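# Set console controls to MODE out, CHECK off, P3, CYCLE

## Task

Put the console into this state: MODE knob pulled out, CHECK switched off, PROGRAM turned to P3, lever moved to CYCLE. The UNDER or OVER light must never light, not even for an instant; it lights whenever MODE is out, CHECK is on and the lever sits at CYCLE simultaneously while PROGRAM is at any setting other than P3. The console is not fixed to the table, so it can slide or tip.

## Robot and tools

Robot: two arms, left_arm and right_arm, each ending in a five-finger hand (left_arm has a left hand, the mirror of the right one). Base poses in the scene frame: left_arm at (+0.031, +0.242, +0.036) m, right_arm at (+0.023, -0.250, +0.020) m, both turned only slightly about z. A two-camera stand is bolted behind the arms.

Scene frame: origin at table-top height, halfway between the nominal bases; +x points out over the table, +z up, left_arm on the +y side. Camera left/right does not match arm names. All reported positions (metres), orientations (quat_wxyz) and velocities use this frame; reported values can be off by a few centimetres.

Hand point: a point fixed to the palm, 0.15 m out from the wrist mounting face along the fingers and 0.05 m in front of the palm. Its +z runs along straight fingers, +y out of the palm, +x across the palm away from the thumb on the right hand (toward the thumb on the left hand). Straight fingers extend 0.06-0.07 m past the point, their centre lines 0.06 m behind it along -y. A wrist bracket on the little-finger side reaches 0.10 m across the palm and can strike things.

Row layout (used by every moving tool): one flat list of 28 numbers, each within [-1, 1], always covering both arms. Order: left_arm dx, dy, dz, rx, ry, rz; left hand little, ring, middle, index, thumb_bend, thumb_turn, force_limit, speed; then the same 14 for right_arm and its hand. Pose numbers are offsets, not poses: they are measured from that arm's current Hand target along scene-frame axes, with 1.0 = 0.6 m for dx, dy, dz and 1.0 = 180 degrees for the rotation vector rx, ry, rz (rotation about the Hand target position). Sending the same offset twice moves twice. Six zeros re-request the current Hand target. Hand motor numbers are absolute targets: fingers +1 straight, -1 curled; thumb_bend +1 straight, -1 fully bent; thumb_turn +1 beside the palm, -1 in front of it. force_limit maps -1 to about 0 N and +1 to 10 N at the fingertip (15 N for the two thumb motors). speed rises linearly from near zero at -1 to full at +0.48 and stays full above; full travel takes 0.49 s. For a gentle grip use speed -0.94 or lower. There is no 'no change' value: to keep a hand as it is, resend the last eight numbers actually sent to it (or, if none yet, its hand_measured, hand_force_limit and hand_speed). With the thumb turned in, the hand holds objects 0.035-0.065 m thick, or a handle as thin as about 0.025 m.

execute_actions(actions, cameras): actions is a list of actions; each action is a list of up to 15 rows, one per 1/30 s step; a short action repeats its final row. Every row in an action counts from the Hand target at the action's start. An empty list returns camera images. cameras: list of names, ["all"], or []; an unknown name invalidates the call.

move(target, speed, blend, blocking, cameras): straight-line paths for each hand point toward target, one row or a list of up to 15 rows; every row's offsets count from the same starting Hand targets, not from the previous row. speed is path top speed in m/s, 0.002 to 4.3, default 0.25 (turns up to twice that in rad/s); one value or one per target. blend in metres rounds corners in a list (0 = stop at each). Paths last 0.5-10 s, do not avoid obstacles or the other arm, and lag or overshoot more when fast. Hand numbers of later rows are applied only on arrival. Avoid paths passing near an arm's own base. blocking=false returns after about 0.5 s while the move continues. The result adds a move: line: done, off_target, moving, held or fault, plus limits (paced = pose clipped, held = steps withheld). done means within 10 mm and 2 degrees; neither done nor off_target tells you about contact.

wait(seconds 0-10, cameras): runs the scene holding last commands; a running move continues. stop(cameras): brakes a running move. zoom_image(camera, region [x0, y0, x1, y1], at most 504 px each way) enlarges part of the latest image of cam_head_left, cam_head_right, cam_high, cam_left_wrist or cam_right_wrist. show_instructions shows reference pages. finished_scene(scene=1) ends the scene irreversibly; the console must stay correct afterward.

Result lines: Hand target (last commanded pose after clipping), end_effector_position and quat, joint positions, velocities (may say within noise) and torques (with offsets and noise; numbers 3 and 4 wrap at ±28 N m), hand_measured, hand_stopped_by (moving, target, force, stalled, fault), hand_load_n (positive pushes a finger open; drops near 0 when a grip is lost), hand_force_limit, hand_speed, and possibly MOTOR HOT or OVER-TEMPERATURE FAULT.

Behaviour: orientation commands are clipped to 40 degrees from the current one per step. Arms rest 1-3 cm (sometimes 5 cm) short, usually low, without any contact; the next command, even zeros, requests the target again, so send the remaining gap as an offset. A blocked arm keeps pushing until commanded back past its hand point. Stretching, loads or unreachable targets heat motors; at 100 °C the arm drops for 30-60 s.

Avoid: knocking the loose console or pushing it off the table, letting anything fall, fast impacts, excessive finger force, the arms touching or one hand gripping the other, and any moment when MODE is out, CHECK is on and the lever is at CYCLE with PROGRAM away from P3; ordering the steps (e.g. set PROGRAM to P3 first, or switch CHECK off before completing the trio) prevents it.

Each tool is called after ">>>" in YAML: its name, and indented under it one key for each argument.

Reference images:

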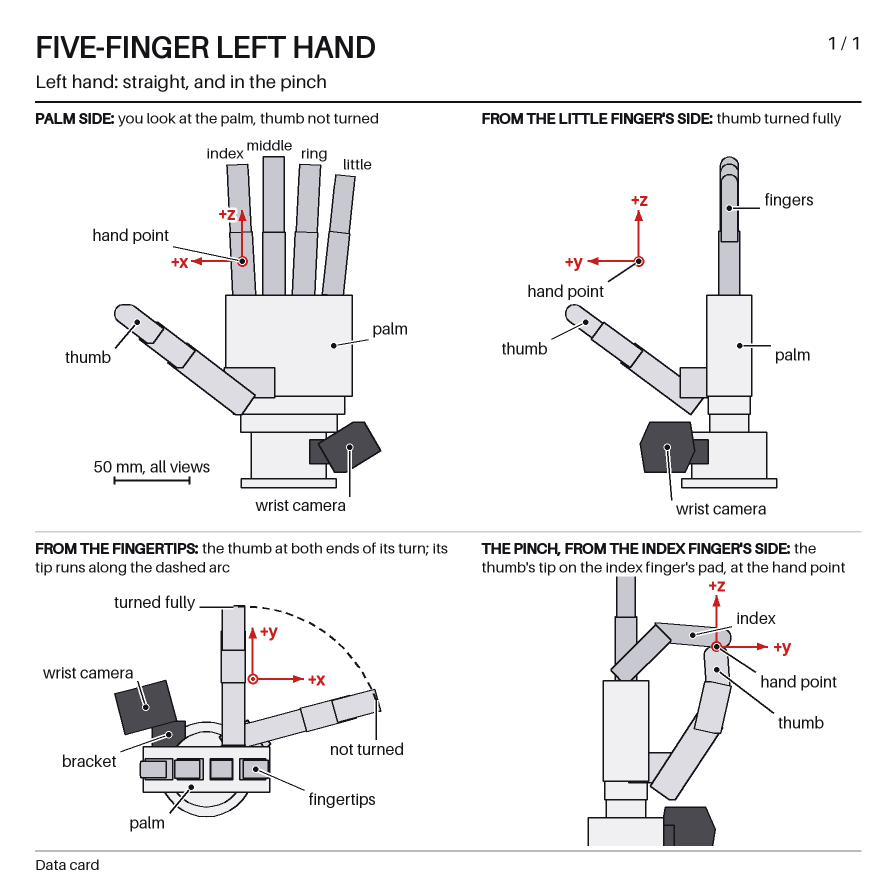

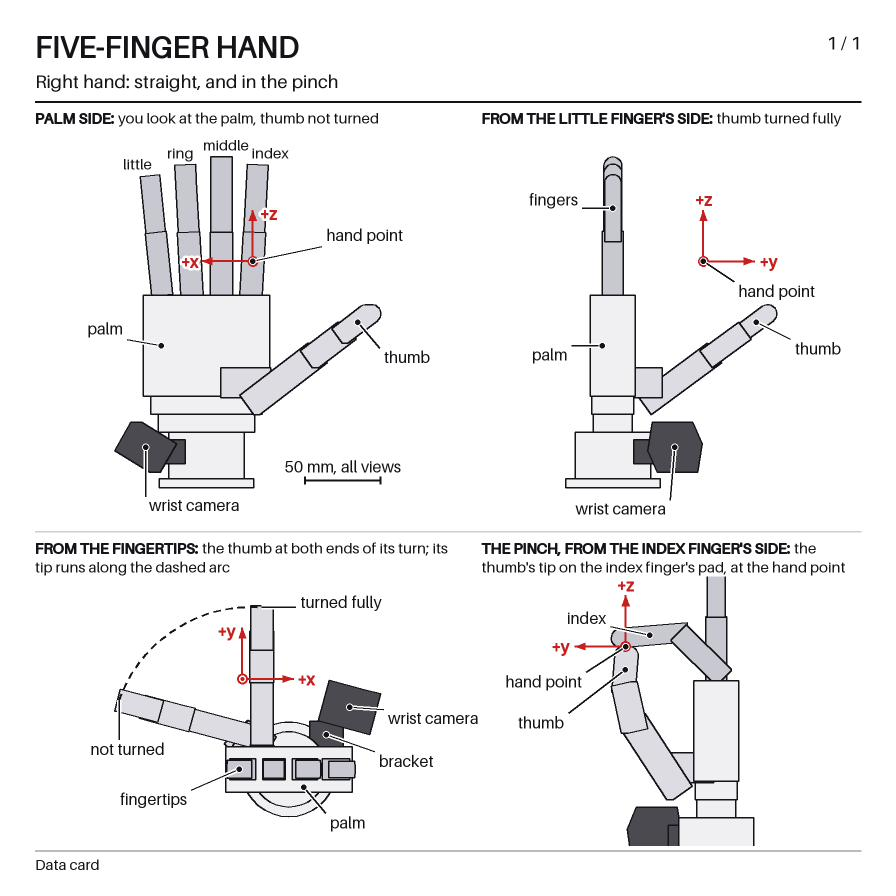

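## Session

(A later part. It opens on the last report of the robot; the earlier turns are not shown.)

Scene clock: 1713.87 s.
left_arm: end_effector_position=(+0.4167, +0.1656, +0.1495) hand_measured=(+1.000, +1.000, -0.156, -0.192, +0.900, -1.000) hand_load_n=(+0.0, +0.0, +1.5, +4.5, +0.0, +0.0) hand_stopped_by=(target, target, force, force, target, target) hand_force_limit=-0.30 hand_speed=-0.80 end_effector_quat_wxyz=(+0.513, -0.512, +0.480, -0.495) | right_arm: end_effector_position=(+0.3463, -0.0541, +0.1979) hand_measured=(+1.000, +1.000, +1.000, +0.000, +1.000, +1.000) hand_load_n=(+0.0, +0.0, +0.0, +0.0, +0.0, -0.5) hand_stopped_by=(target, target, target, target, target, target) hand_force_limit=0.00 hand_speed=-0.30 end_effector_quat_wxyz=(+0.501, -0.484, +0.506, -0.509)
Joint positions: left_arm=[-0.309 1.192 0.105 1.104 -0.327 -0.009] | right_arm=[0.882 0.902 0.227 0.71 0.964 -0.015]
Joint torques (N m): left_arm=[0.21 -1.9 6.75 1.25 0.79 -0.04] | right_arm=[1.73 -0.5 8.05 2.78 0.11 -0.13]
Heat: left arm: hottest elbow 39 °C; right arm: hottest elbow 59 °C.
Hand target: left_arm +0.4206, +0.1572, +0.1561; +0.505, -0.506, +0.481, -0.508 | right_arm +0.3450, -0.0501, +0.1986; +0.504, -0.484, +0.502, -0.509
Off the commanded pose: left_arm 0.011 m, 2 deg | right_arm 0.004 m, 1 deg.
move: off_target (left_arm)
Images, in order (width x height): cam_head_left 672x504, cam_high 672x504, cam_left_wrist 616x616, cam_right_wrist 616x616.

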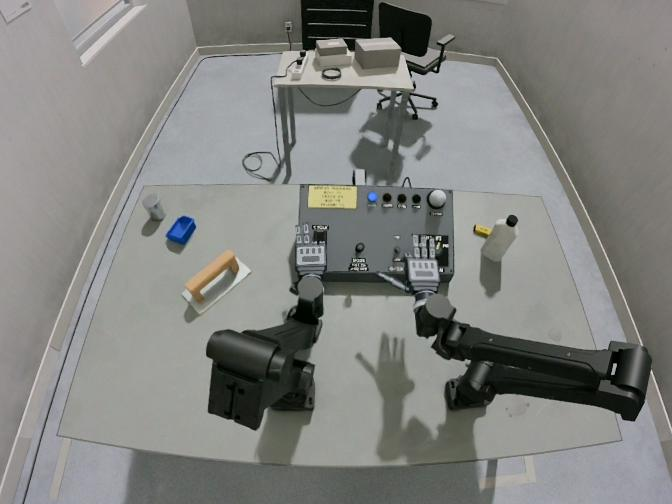

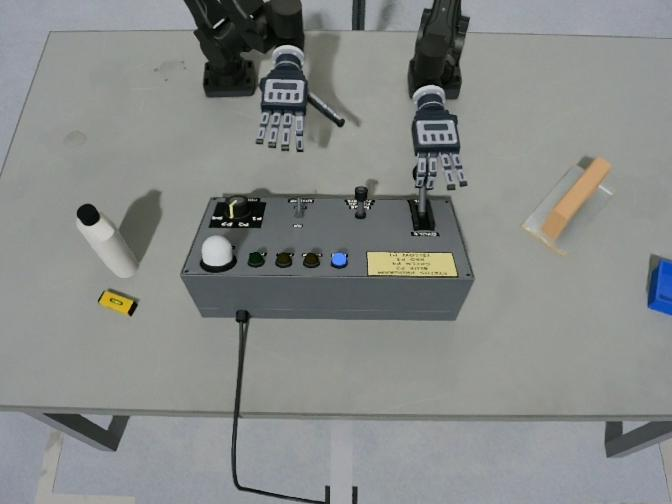

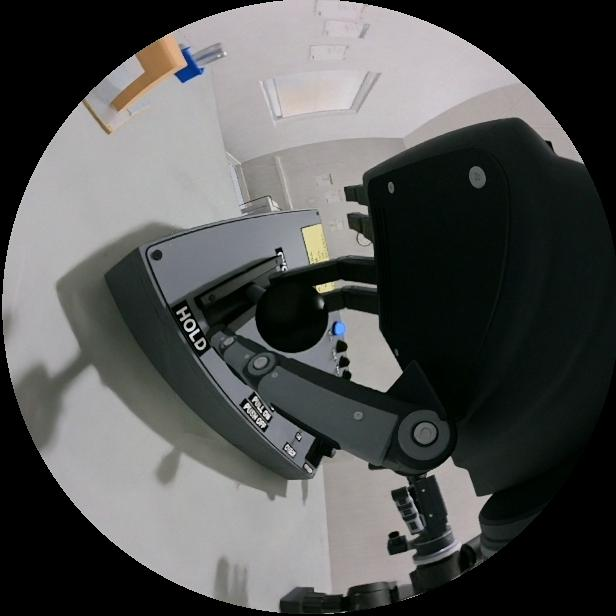

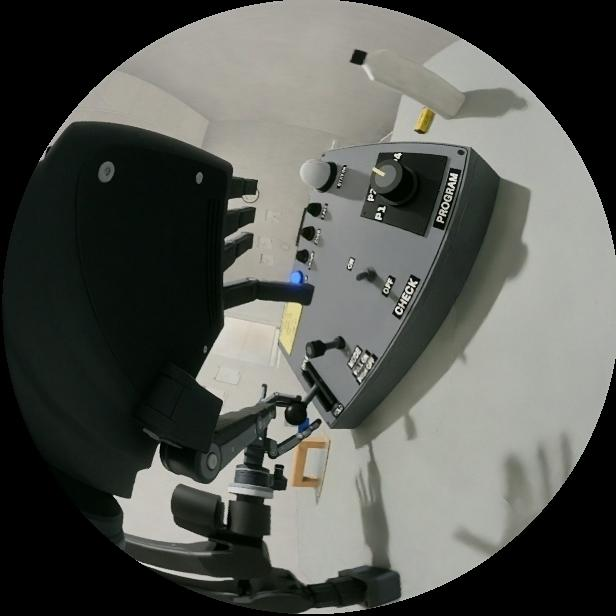

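>>> move:
  target:
    - [0, 0, 0, 0, 0, 0, 1, 1, -0.4, -0.4, 0.9, -1, -0.3, -0.8, 0.03, -0.0115, -0.1, 0, 0, 0, 1, 1, 1, 0, 1, 1, 0, -0.3]
    - [0, 0, 0, 0, 0, 0, 1, 1, -0.4, -0.4, 0.9, -1, -0.3, -0.8, 0.08, -0.0115, -0.1, 0, 0, 0, 1, 1, 1, 0, 1, 1, 0, -0.3]
  speed: [0.1, 0.06]
  blend: [0.01, 0]
  cameras: ["cam_head_left", "cam_high", "cam_right_wrist", "cam_left_wrist"]

>>> zoom_image:
  camera: "cam_high"
  region: [240, 120, 360, 240]

>>> zoom_image:
  camera: "cam_right_wrist"
  region: [180, 180, 380, 380]

>>> zoom_image:
  camera: "cam_left_wrist"
  region: [220, 400, 400, 560]

Scene clock: 1724.50 s.
left_arm: end_effector_position=(+0.4167, +0.1656, +0.1495) hand_measured=(+1.000, +1.000, -0.156, -0.192, +0.900, -1.000) hand_load_n=(+0.0, +0.0, +1.5, +4.5, +0.0, +0.0) hand_stopped_by=(target, target, force, force, target, target) hand_force_limit=-0.30 hand_speed=-0.80 end_effector_quat_wxyz=(+0.513, -0.512, +0.480, -0.495) | right_arm: end_effector_position=(+0.3807, -0.0625, +0.1263) hand_measured=(+1.000, +1.000, +1.000, +0.000, +1.000, +1.000) hand_load_n=(+0.0, +0.0, +0.0, +0.0, +0.0, +0.0) hand_stopped_by=(target, target, target, target, target, target) hand_force_limit=0.00 hand_speed=-0.30 end_effector_quat_wxyz=(+0.494, -0.499, +0.502, -0.505)
Joint positions: left_arm=[-0.309 1.192 0.105 1.104 -0.327 -0.009] | right_arm=[0.727 1.322 0.184 1.135 0.792 -0.005]
Joint torques (N m): left_arm=[-0.56 -2.78 6.68 1.16 0.85 -0.03] | right_arm=[-0.38 -2.84 7.51 2.91 -0.06 -0.11]
Heat: left arm: hottest elbow 39 °C; right arm: hottest elbow 58 °C.
Hand target: left_arm +0.4206, +0.1572, +0.1561; +0.505, -0.506, +0.481, -0.508 | right_arm +0.3929, -0.0571, +0.1385; +0.504, -0.484, +0.502, -0.509
Off the commanded pose: left_arm 0.011 m, 2 deg | right_arm 0.018 m, 2 deg.
move: off_target (left_arm, right_arm)
Images, in order (width x height): cam_head_left 672x504, cam_high 672x504, cam_left_wrist 616x616, cam_right_wrist 616x616.

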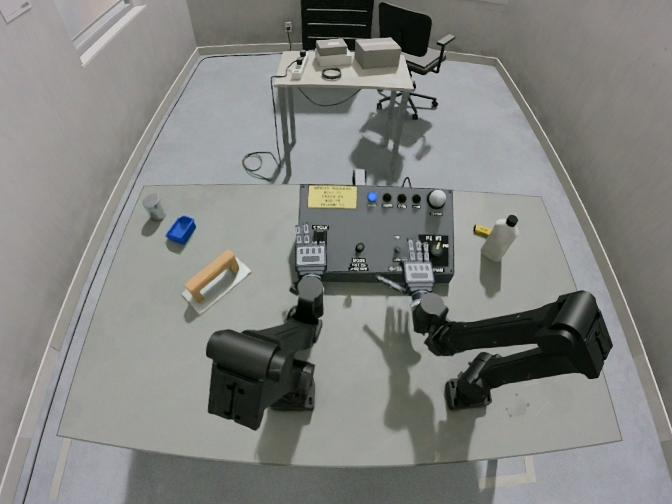

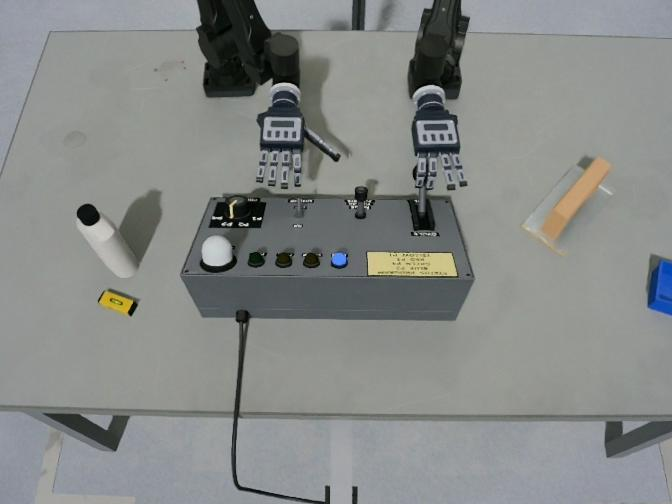

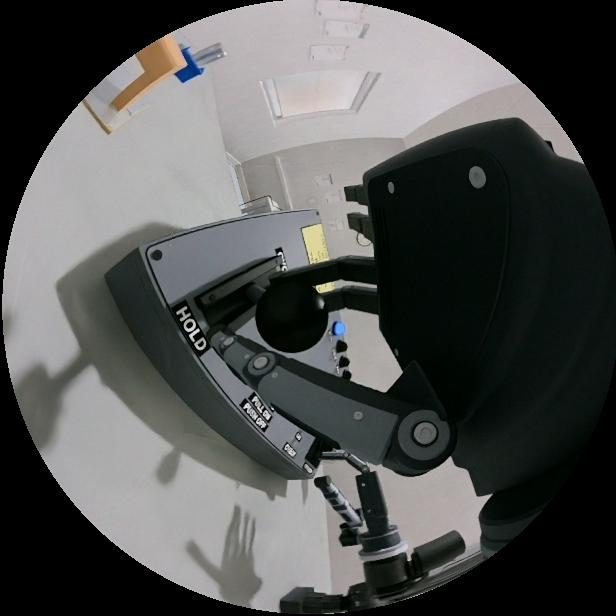

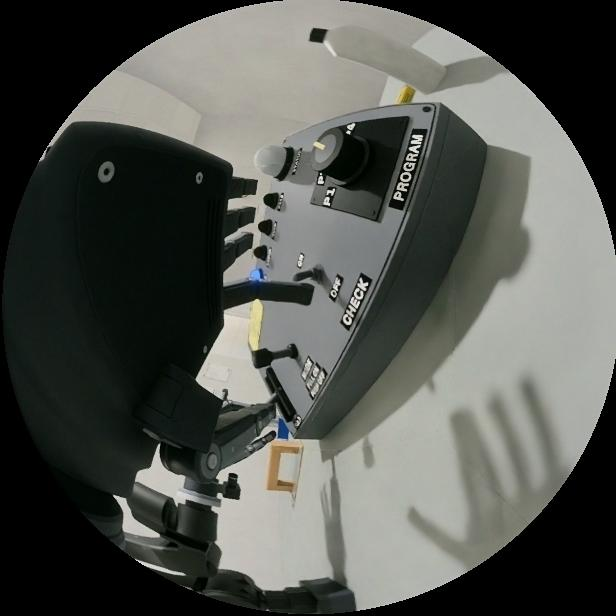

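Scaled by 4.200.

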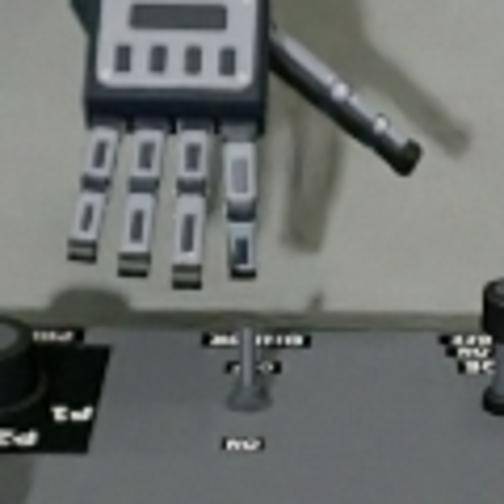

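Scaled by 2.520 from the camera's 616x616 image, which has a finer 880x880 frame.

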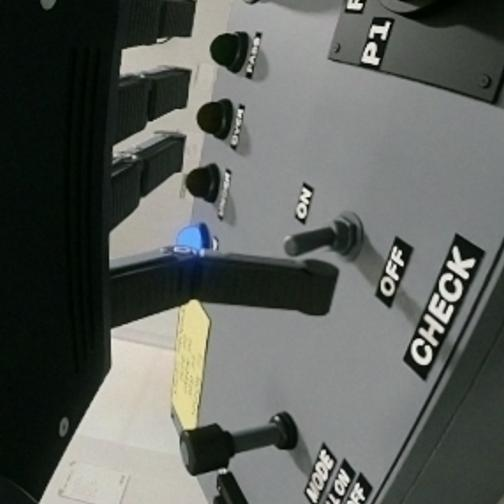

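Scaled by 2.800 from the camera's 616x616 image, which has a finer 880x880 frame.

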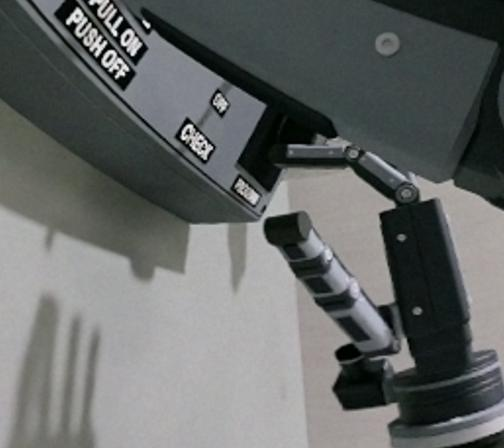

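>>> move:
  target: [0, 0, 0, 0, 0, 0, 1, 1, -0.4, -0.4, 0.9, -1, -0.3, -0.8, 0.055, 0, 0, 0, 0, 0, 1, 1, 1, 0, 1, 1, 0, -0.3]
  speed: 0.06
  cameras: ["cam_high", "cam_right_wrist", "cam_left_wrist"]

>>> zoom_image:
  camera: "cam_high"
  region: [240, 120, 360, 240]

>>> zoom_image:
  camera: "cam_right_wrist"
  region: [180, 180, 380, 380]

Scene clock: 1731.83 s.
left_arm: end_effector_position=(+0.4167, +0.1656, +0.1495) hand_measured=(+1.000, +1.000, -0.156, -0.192, +0.900, -1.000) hand_load_n=(+0.0, +0.0, +1.5, +4.5, +0.0, +0.0) hand_stopped_by=(target, target, force, force, target, target) hand_force_limit=-0.30 hand_speed=-0.80 end_effector_quat_wxyz=(+0.513, -0.512, +0.480, -0.495) | right_arm: end_effector_position=(+0.4118, -0.0617, +0.1252) hand_measured=(+1.000, +1.000, +1.000, +0.000, +1.000, +1.000) hand_load_n=(+0.0, +0.0, +0.0, -0.5, +0.0, +0.0) hand_stopped_by=(target, target, target, target, target, target) hand_force_limit=0.00 hand_speed=-0.30 end_effector_quat_wxyz=(+0.493, -0.501, +0.502, -0.504)
Joint positions: left_arm=[-0.309 1.192 0.105 1.104 -0.327 -0.009] | right_arm=[0.642 1.388 0.245 1.136 0.705 -0.005]
Joint torques (N m): left_arm=[0.03 -2.55 6.64 1.03 0.79 -0.04] | right_arm=[-0.21 -3.78 7.75 2.96 -0.07 -0.09]
Heat: left arm: hottest elbow 39 °C; right arm: hottest elbow 56 °C.
Hand target: left_arm +0.4206, +0.1572, +0.1561; +0.505, -0.506, +0.481, -0.508 | right_arm +0.4260, -0.0570, +0.1386; +0.504, -0.484, +0.502, -0.509
Off the commanded pose: left_arm 0.011 m, 2 deg | right_arm 0.020 m, 2 deg.
move: off_target (left_arm, right_arm)
Images, in order (width x height): cam_high 672x504, cam_left_wrist 616x616, cam_right_wrist 616x616.

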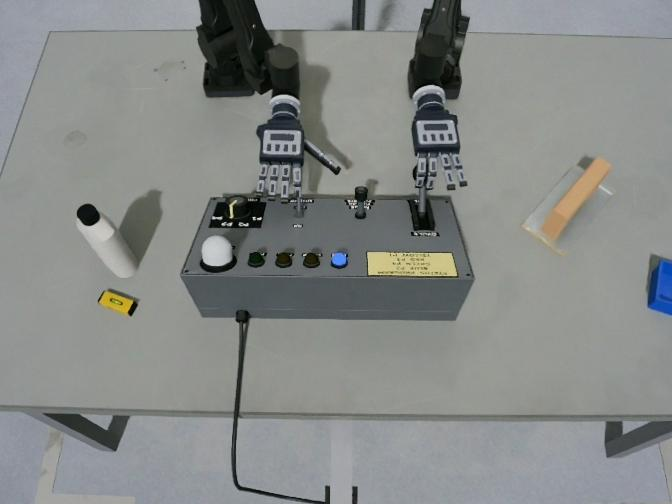

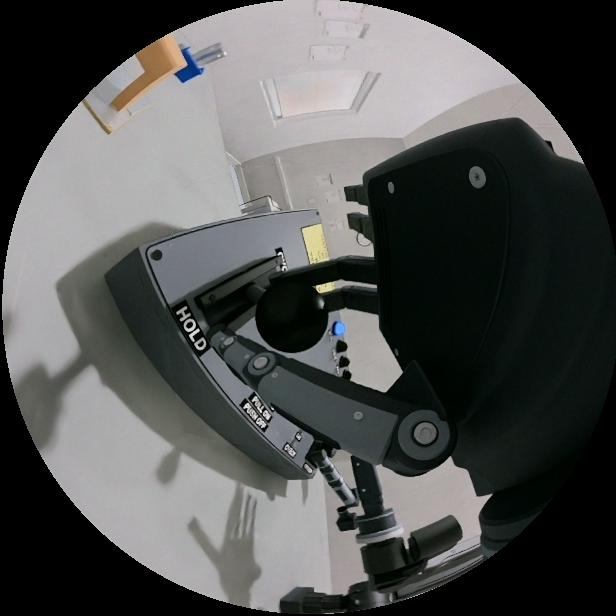

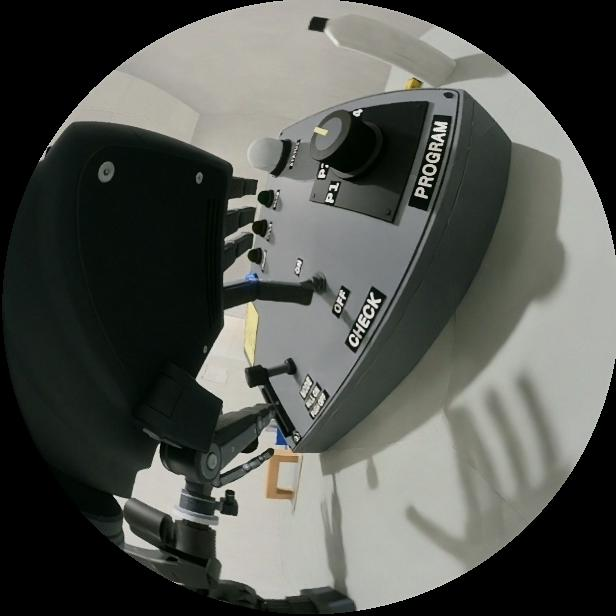

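Scaled by 4.200.

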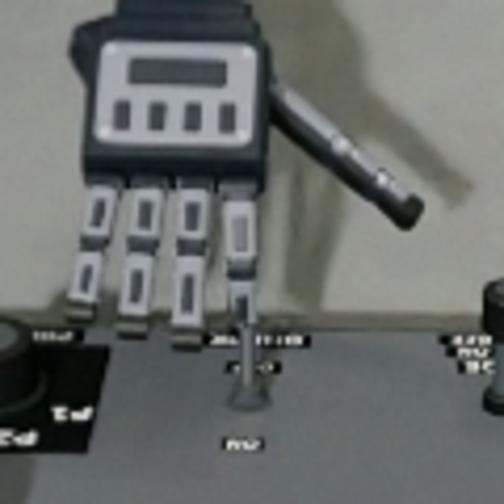

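Scaled by 2.520 from the camera's 616x616 image, which has a finer 880x880 frame.

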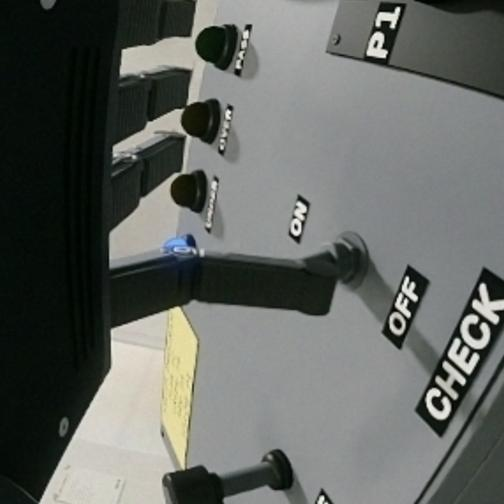

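>>> move:
  target: [0, 0, 0, 0, 0, 0, 1, 1, -0.4, -0.4, 0.9, -1, -0.3, -0.8, 0.035, 0.003, 0.003, 0, 0, 0, 1, 1, 1, 0, 1, 1, 0, -0.3]
  speed: 0.05
  cameras: ["cam_high", "cam_right_wrist", "cam_head_left"]

>>> zoom_image:
  camera: "cam_high"
  region: [180, 120, 360, 300]

>>> zoom_image:
  camera: "cam_right_wrist"
  region: [180, 180, 380, 380]

Scene clock: 1738.70 s.
left_arm: end_effector_position=(+0.4167, +0.1656, +0.1495) hand_measured=(+1.000, +1.000, -0.156, -0.192, +0.900, -1.000) hand_load_n=(+0.0, +0.0, +1.0, +4.5, +0.0, +0.0) hand_stopped_by=(target, target, force, force, target, target) hand_force_limit=-0.30 hand_speed=-0.80 end_effector_quat_wxyz=(+0.513, -0.512, +0.480, -0.495) | right_arm: end_effector_position=(+0.4156, -0.0617, +0.1169) hand_measured=(+1.000, +1.000, +1.000, +0.000, +1.000, +1.000) hand_load_n=(+0.0, +0.0, +0.0, -7.5, +0.0, -0.5) hand_stopped_by=(target, target, target, target, target, target) hand_force_limit=0.00 hand_speed=-0.30 end_effector_quat_wxyz=(+0.491, -0.513, +0.498, -0.498)
Joint positions: left_arm=[-0.309 1.192 0.105 1.104 -0.327 -0.009] | right_arm=[0.618 1.413 0.249 1.136 0.66 -0.005]
Joint torques (N m): left_arm=[-0.32 -2.78 6.53 1.1 0.8 -0.02] | right_arm=[-1.85 -3.78 10.63 2.24 0.04 -0.1]
Heat: left arm: hottest elbow 39 °C; right arm: hottest elbow 55 °C.
Hand target: left_arm +0.4206, +0.1572, +0.1561; +0.505, -0.506, +0.481, -0.508 | right_arm +0.4470, -0.0552, +0.1404; +0.505, -0.484, +0.502, -0.509
Off the commanded pose: left_arm 0.011 m, 2 deg | right_arm 0.040 m, 4 deg.
move: off_target (left_arm, right_arm)
Images, in order (width x height): cam_head_left 672x504, cam_high 672x504, cam_right_wrist 616x616.

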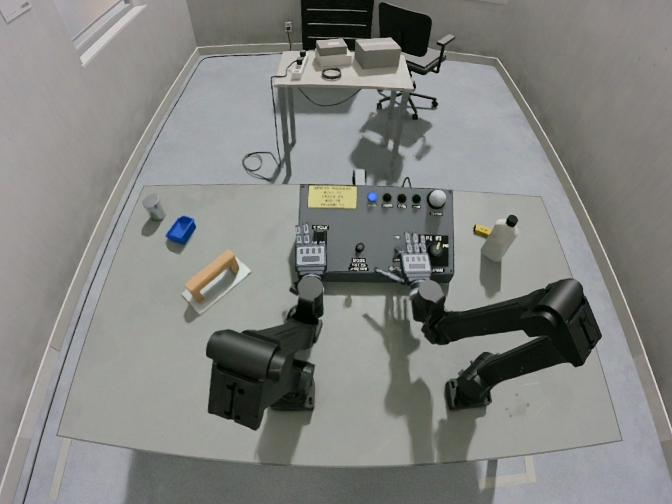

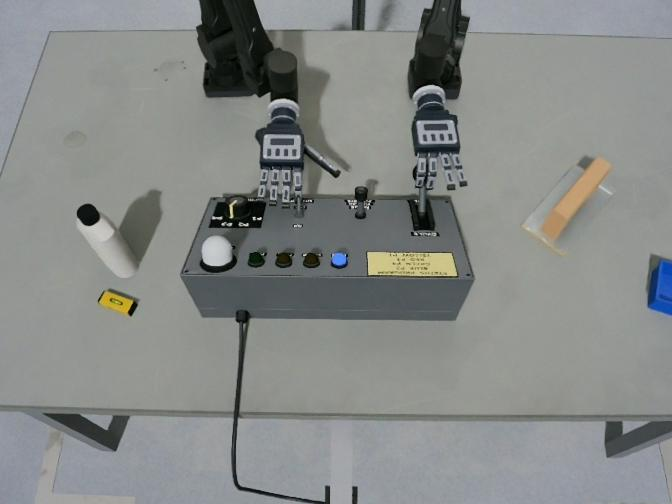

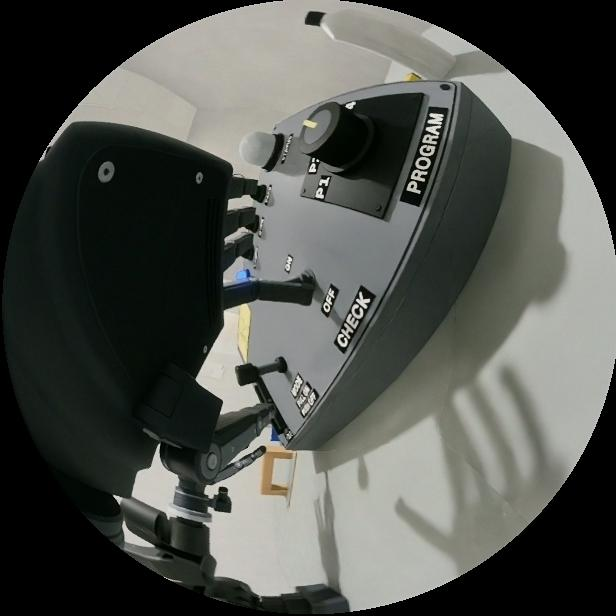

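Scaled by 2.800.

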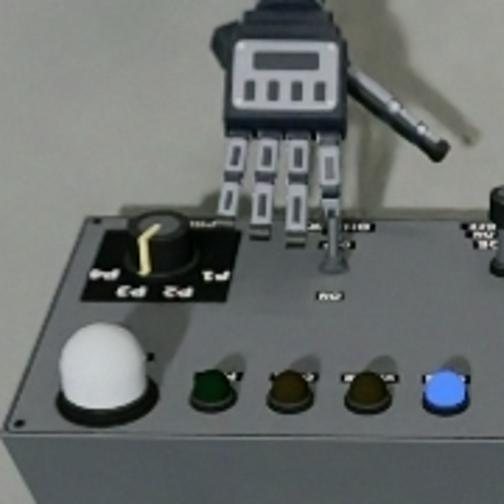

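Scaled by 2.520 from the camera's 616x616 image, which has a finer 880x880 frame.

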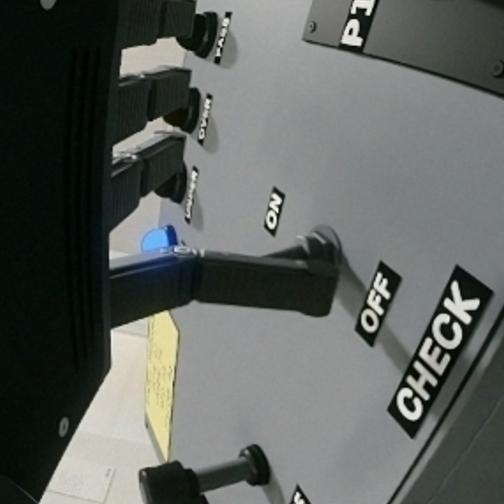

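>>> move:
  target: [0, 0, 0, 0, 0, 0, 1, 1, -0.4, -0.4, 0.9, -1, -0.3, -0.8, 0.015, 0.0, 0.015, 0, 0, 0, 1, 1, 1, 0, 1, 1, 0, -0.3]
  speed: 0.05
  cameras: ["cam_high", "cam_right_wrist", "cam_head_left"]

>>> zoom_image:
  camera: "cam_high"
  region: [180, 120, 360, 300]

>>> zoom_image:
  camera: "cam_right_wrist"
  region: [180, 180, 380, 380]

Scene clock: 1752.07 s.
left_arm: end_effector_position=(+0.4167, +0.1656, +0.1495) hand_measured=(+1.000, +1.000, -0.156, -0.192, +0.900, -1.000) hand_load_n=(+0.0, +0.0, +1.5, +4.5, +0.0, +0.0) hand_stopped_by=(target, target, force, force, target, target) hand_force_limit=-0.30 hand_speed=-0.80 end_effector_quat_wxyz=(+0.513, -0.512, +0.480, -0.495) | right_arm: end_effector_position=(+0.4167, -0.0623, +0.1125) hand_measured=(+1.000, +1.000, +1.000, +0.000, +1.000, +1.000) hand_load_n=(+0.0, +0.0, +0.0, -8.5, +0.0, -0.5) hand_stopped_by=(target, target, target, target, target, target) hand_force_limit=0.00 hand_speed=-0.30 end_effector_quat_wxyz=(-0.484, +0.525, -0.497, +0.494)
Joint positions: left_arm=[-0.309 1.192 0.105 1.104 -0.327 -0.009] | right_arm=[0.607 1.404 0.254 1.096 0.641 -0.005]
Joint torques (N m): left_arm=[-0.09 -2.2 6.68 1.07 0.81 0.02] | right_arm=[-2.37 -5.54 12.03 1.8 0.19 -0.09]
Heat: left arm: hottest elbow 39 °C; right arm: hottest elbow 56 °C.
Hand target: left_arm +0.4206, +0.1572, +0.1561; +0.505, -0.506, +0.481, -0.508 | right_arm +0.4560, -0.0553, +0.1493; -0.504, +0.484, -0.502, +0.509
Off the commanded pose: left_arm 0.011 m, 2 deg | right_arm 0.054 m, 6 deg.
move: off_target (left_arm, right_arm)
Images, in order (width x height): cam_head_left 672x504, cam_high 672x504, cam_right_wrist 616x616.

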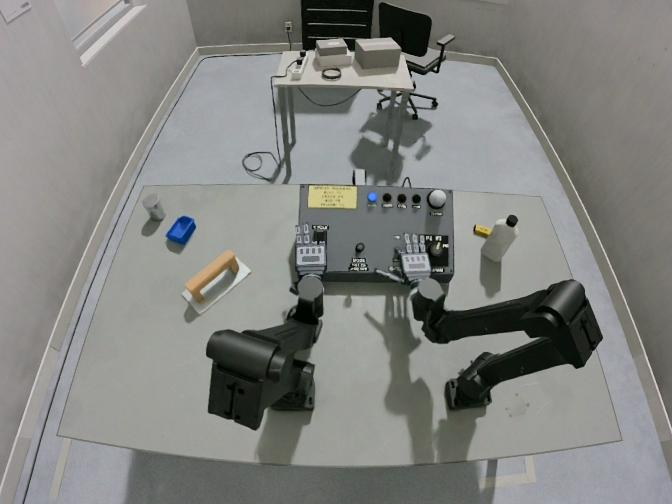

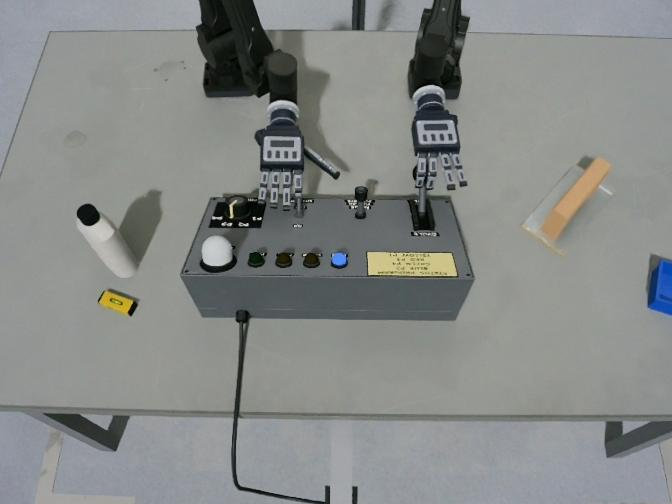

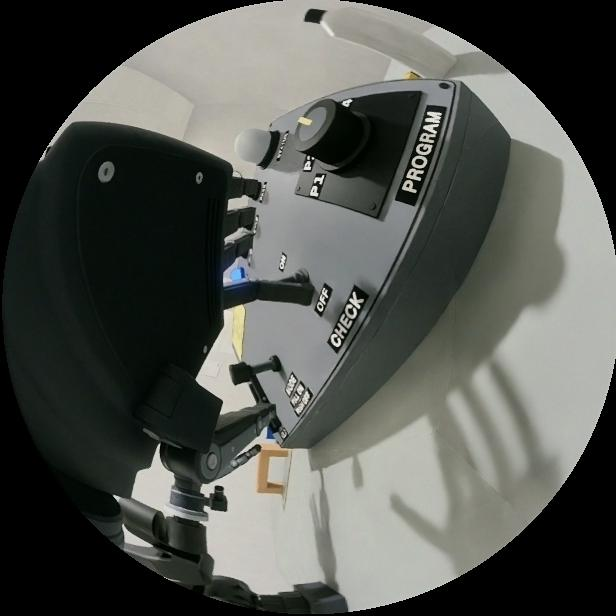

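Scaled by 2.800.

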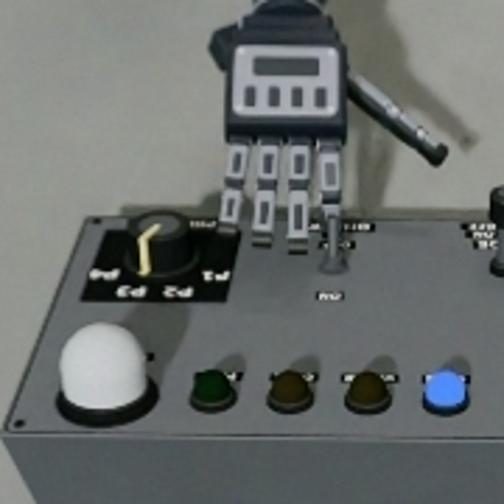

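Scaled by 2.520 from the camera's 616x616 image, which has a finer 880x880 frame.

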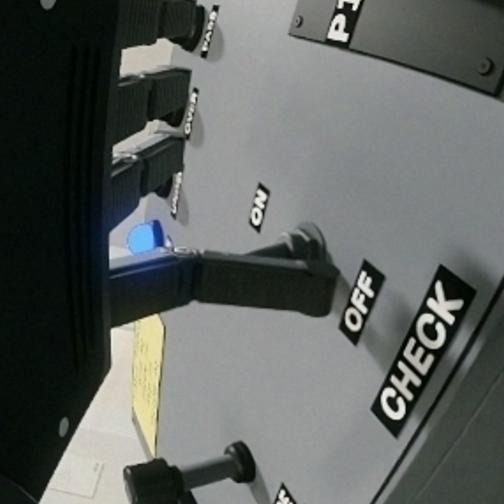

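>>> move:
  target: [0, 0, 0, 0, 0, 0, 1, 1, -0.4, -0.4, 0.9, -1, -0.3, -0.8, -0.01, 0.0, 0.06, 0, 0, 0, 1, 1, 1, 0, 1, 1, 0, -0.3]
  speed: 0.06
  cameras: ["cam_high", "cam_right_wrist", "cam_head_left"]

>>> zoom_image:
  camera: "cam_high"
  region: [180, 120, 360, 300]

>>> zoom_image:
  camera: "cam_right_wrist"
  region: [180, 180, 380, 380]

Scene clock: 1779.63 s.
left_arm: end_effector_position=(+0.4167, +0.1656, +0.1495) hand_measured=(+1.000, +1.000, -0.156, -0.192, +0.900, -1.000) hand_load_n=(+0.0, +0.0, +1.5, +4.5, +0.0, +0.0) hand_stopped_by=(target, target, force, force, target, target) hand_force_limit=-0.30 hand_speed=-0.80 end_effector_quat_wxyz=(+0.513, -0.512, +0.480, -0.495) | right_arm: end_effector_position=(+0.4146, -0.0669, +0.1339) hand_measured=(+1.000, +1.000, +1.000, +0.000, +1.000, +1.000) hand_load_n=(+0.0, +0.0, +0.0, -10.5, +0.0, +0.0) hand_stopped_by=(target, target, target, target, target, target) hand_force_limit=0.00 hand_speed=-0.30 end_effector_quat_wxyz=(-0.470, +0.534, -0.498, +0.496)
Joint positions: left_arm=[-0.309 1.192 0.105 1.104 -0.327 -0.009] | right_arm=[0.605 1.251 0.274 0.894 0.647 -0.012]
Joint torques (N m): left_arm=[-0.09 -2.55 6.72 1.14 0.79 0.01] | right_arm=[-1.08 -5.89 13.15 2.35 0.37 0]
Heat: left arm: hottest elbow 39 °C; right arm: hottest elbow 57 °C.
Hand target: left_arm +0.4206, +0.1572, +0.1561; +0.505, -0.506, +0.481, -0.508 | right_arm +0.4500, -0.0551, +0.1854; -0.504, +0.484, -0.502, +0.509
Off the commanded pose: left_arm 0.011 m, 2 deg | right_arm 0.064 m, 7 deg.
move: off_target (left_arm, right_arm)
Images, in order (width x height): cam_head_left 672x504, cam_high 672x504, cam_right_wrist 616x616.

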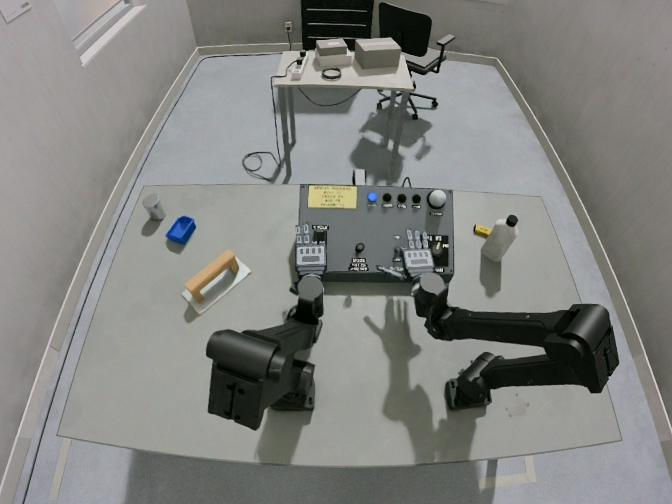

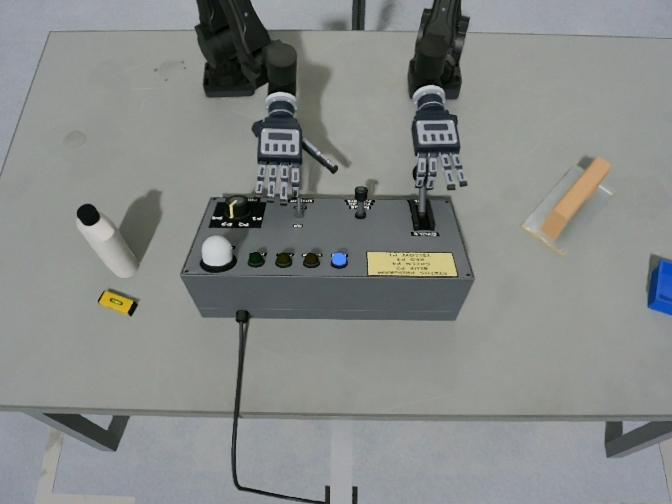

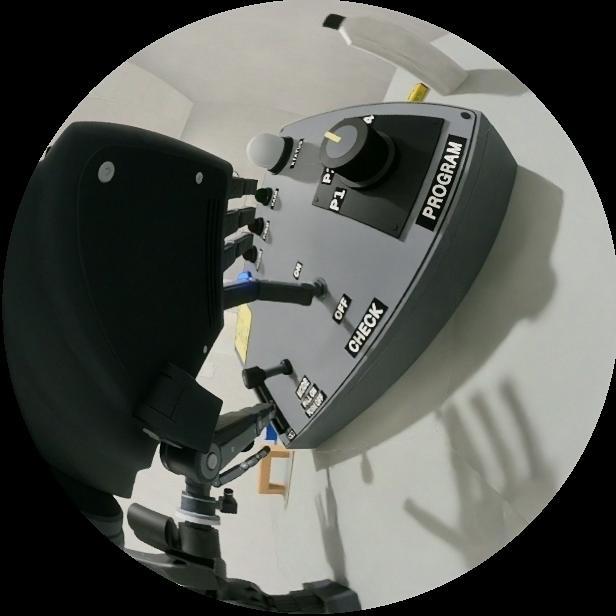

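Scaled by 2.800.

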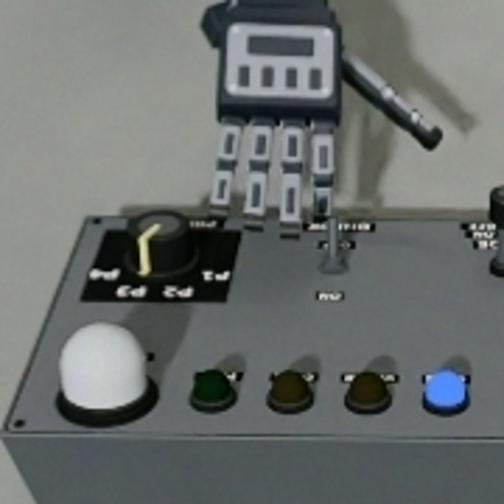

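Scaled by 2.520 from the camera's 616x616 image, which has a finer 880x880 frame.

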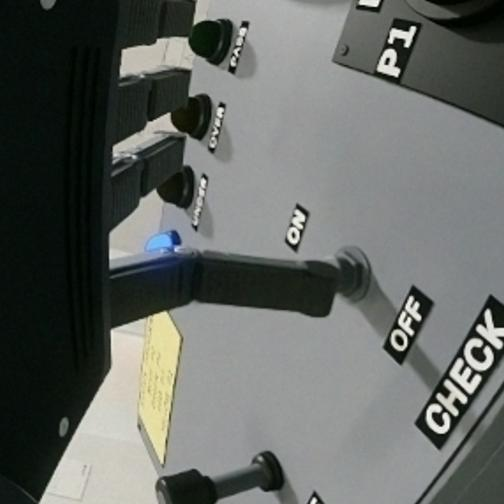

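>>> move:
  target:
    - [0, 0, 0, 0, 0, 0, 1, 1, -0.4, -0.4, 0.9, -1, -0.3, -0.8, -0.1, 0.0, -0.035, 0, 0, 0, 1, 1, 1, 0, 1, 1, 0, -0.3]
    - [0, 0, 0, 0, 0, 0, 1, 1, -0.4, -0.4, 0.9, -1, -0.3, -0.8, -0.105, 0.0, -0.035, 0, 0, 0, 1, 1, 1, -1, 1, 1, 0, -0.3]
  speed: 0.08
  cameras: ["cam_high", "cam_right_wrist"]

>>> zoom_image:
  camera: "cam_right_wrist"
  region: [180, 180, 380, 380]

>>> zoom_image:
  camera: "cam_high"
  region: [180, 120, 360, 300]

Scene clock: 1809.53 s.
left_arm: end_effector_position=(+0.4167, +0.1656, +0.1495) hand_measured=(+1.000, +1.000, -0.156, -0.192, +0.900, -1.000) hand_load_n=(+0.0, +0.0, +1.0, +4.5, +0.0, +0.0) hand_stopped_by=(target, target, force, force, target, target) hand_force_limit=-0.30 hand_speed=-0.80 end_effector_quat_wxyz=(+0.513, -0.512, +0.480, -0.495) | right_arm: end_effector_position=(+0.3887, -0.0594, +0.1551) hand_measured=(+1.000, +1.000, +1.000, -1.000, +1.000, +1.000) hand_load_n=(+0.0, +0.0, +0.0, +0.0, +0.0, +0.0) hand_stopped_by=(target, target, target, target, target, target) hand_force_limit=0.00 hand_speed=-0.30 end_effector_quat_wxyz=(+0.491, -0.494, +0.504, -0.511)
Joint positions: left_arm=[-0.309 1.192 0.105 1.104 -0.327 -0.009] | right_arm=[0.725 1.193 0.232 0.966 0.807 -0.013]
Joint torques (N m): left_arm=[-0.38 -2.37 6.41 1.07 0.81 -0.02] | right_arm=[1.61 -4.31 6.24 2.81 0.16 -0.04]
Heat: left arm: hottest elbow 39 °C; right arm: hottest elbow 59 °C.
Hand target: left_arm +0.4206, +0.1572, +0.1561; +0.505, -0.506, +0.481, -0.508 | right_arm +0.3869, -0.0551, +0.1643; +0.504, -0.484, +0.502, -0.509
Off the commanded pose: left_arm 0.011 m, 2 deg | right_arm 0.010 m, 2 deg.
move: off_target (left_arm)
Images, in order (width x height): cam_high 672x504, cam_right_wrist 616x616.

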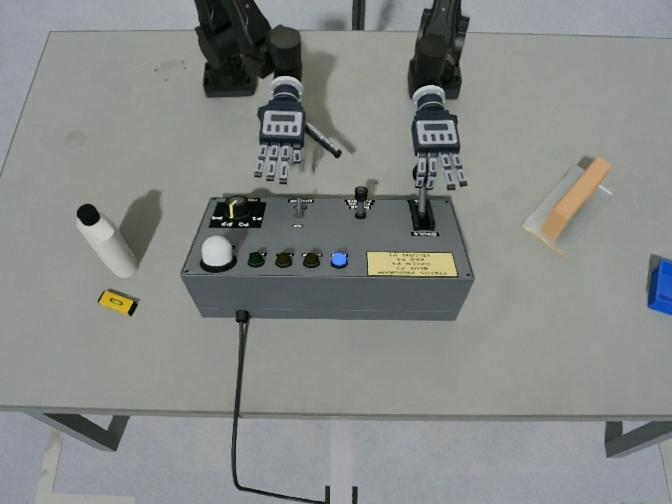

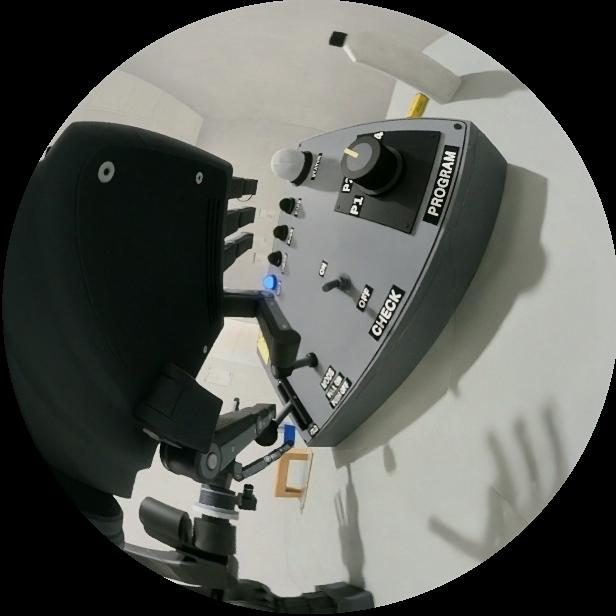

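Scaled by 2.520 from the camera's 616x616 image, which has a finer 880x880 frame.

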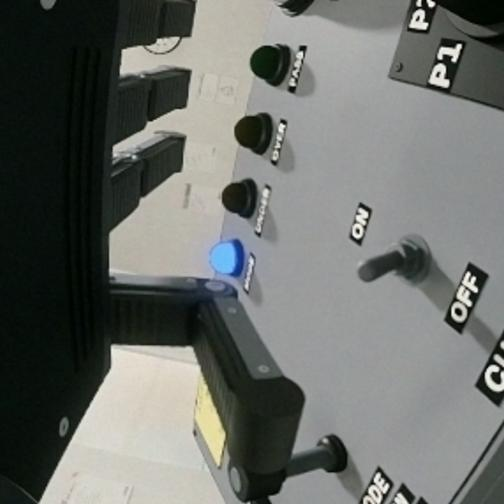

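Scaled by 2.800.

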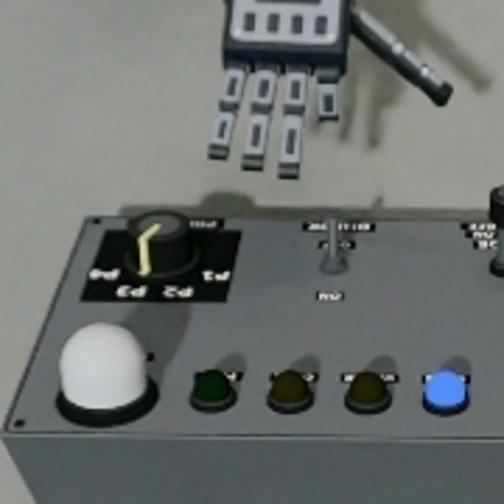

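>>> wait:
  seconds: 0
  cameras: ["cam_high", "cam_right_wrist", "cam_head_right"]

Scene clock: 1837.27 s.
left_arm: end_effector_position=(+0.4167, +0.1656, +0.1495) hand_measured=(+1.000, +1.000, -0.156, -0.192, +0.900, -1.000) hand_load_n=(-0.5, -0.5, +1.0, +4.5, +0.0, +0.0) hand_stopped_by=(target, target, force, force, target, target) hand_force_limit=-0.30 hand_speed=-0.80 end_effector_quat_wxyz=(+0.513, -0.512, +0.480, -0.495) | right_arm: end_effector_position=(+0.3887, -0.0594, +0.1551) hand_measured=(+1.000, +1.000, +1.000, -1.000, +1.000, +1.000) hand_load_n=(+0.0, +0.0, +0.0, +0.0, +0.0, +0.0) hand_stopped_by=(target, target, target, target, target, target) hand_force_limit=0.00 hand_speed=-0.30 end_effector_quat_wxyz=(+0.491, -0.494, +0.504, -0.511)
Joint positions: left_arm=[-0.309 1.192 0.105 1.104 -0.327 -0.009] | right_arm=[0.725 1.193 0.232 0.966 0.807 -0.013]
Joint torques (N m): left_arm=[0.21 -1.96 6.75 0.95 0.81 -0.02] | right_arm=[1.55 -4.42 6.27 2.81 0.15 -0.06]
Heat: left arm: hottest elbow 39 °C; right arm: hottest elbow 53 °C.
Hand target: left_arm +0.4206, +0.1572, +0.1561; +0.505, -0.506, +0.481, -0.508 | right_arm +0.3869, -0.0551, +0.1643; +0.504, -0.484, +0.502, -0.509
Off the commanded pose: left_arm 0.011 m, 2 deg | right_arm 0.010 m, 2 deg.
Images, in order (width x height): cam_head_right 672x504, cam_high 672x504, cam_right_wrist 616x616.

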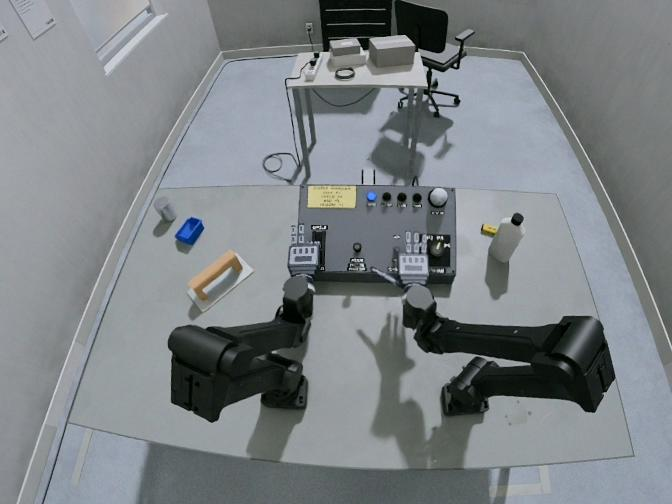

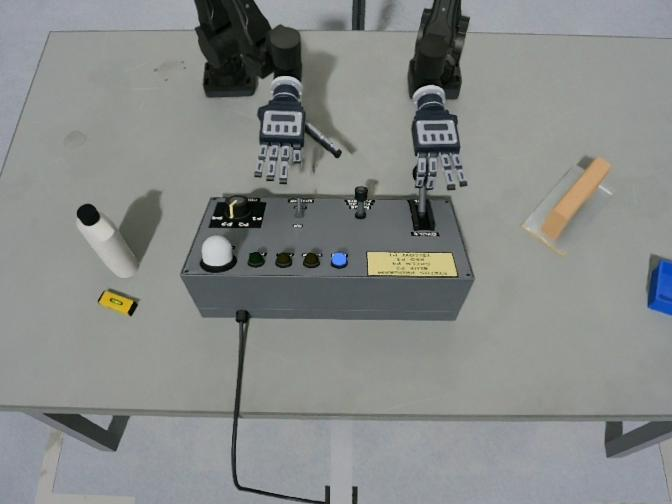

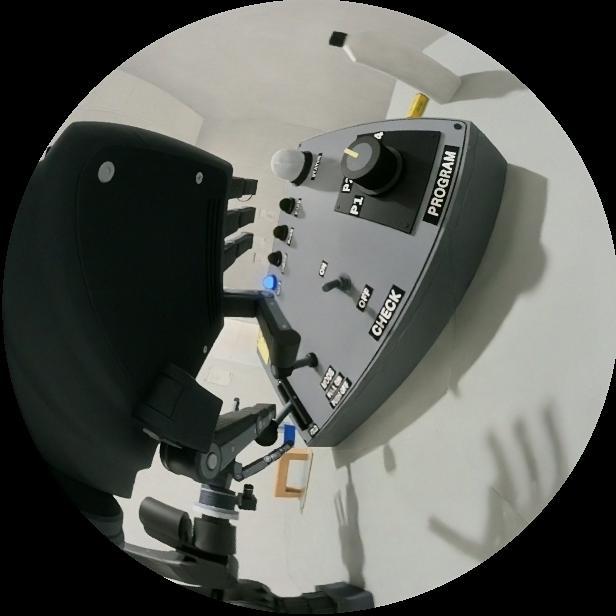

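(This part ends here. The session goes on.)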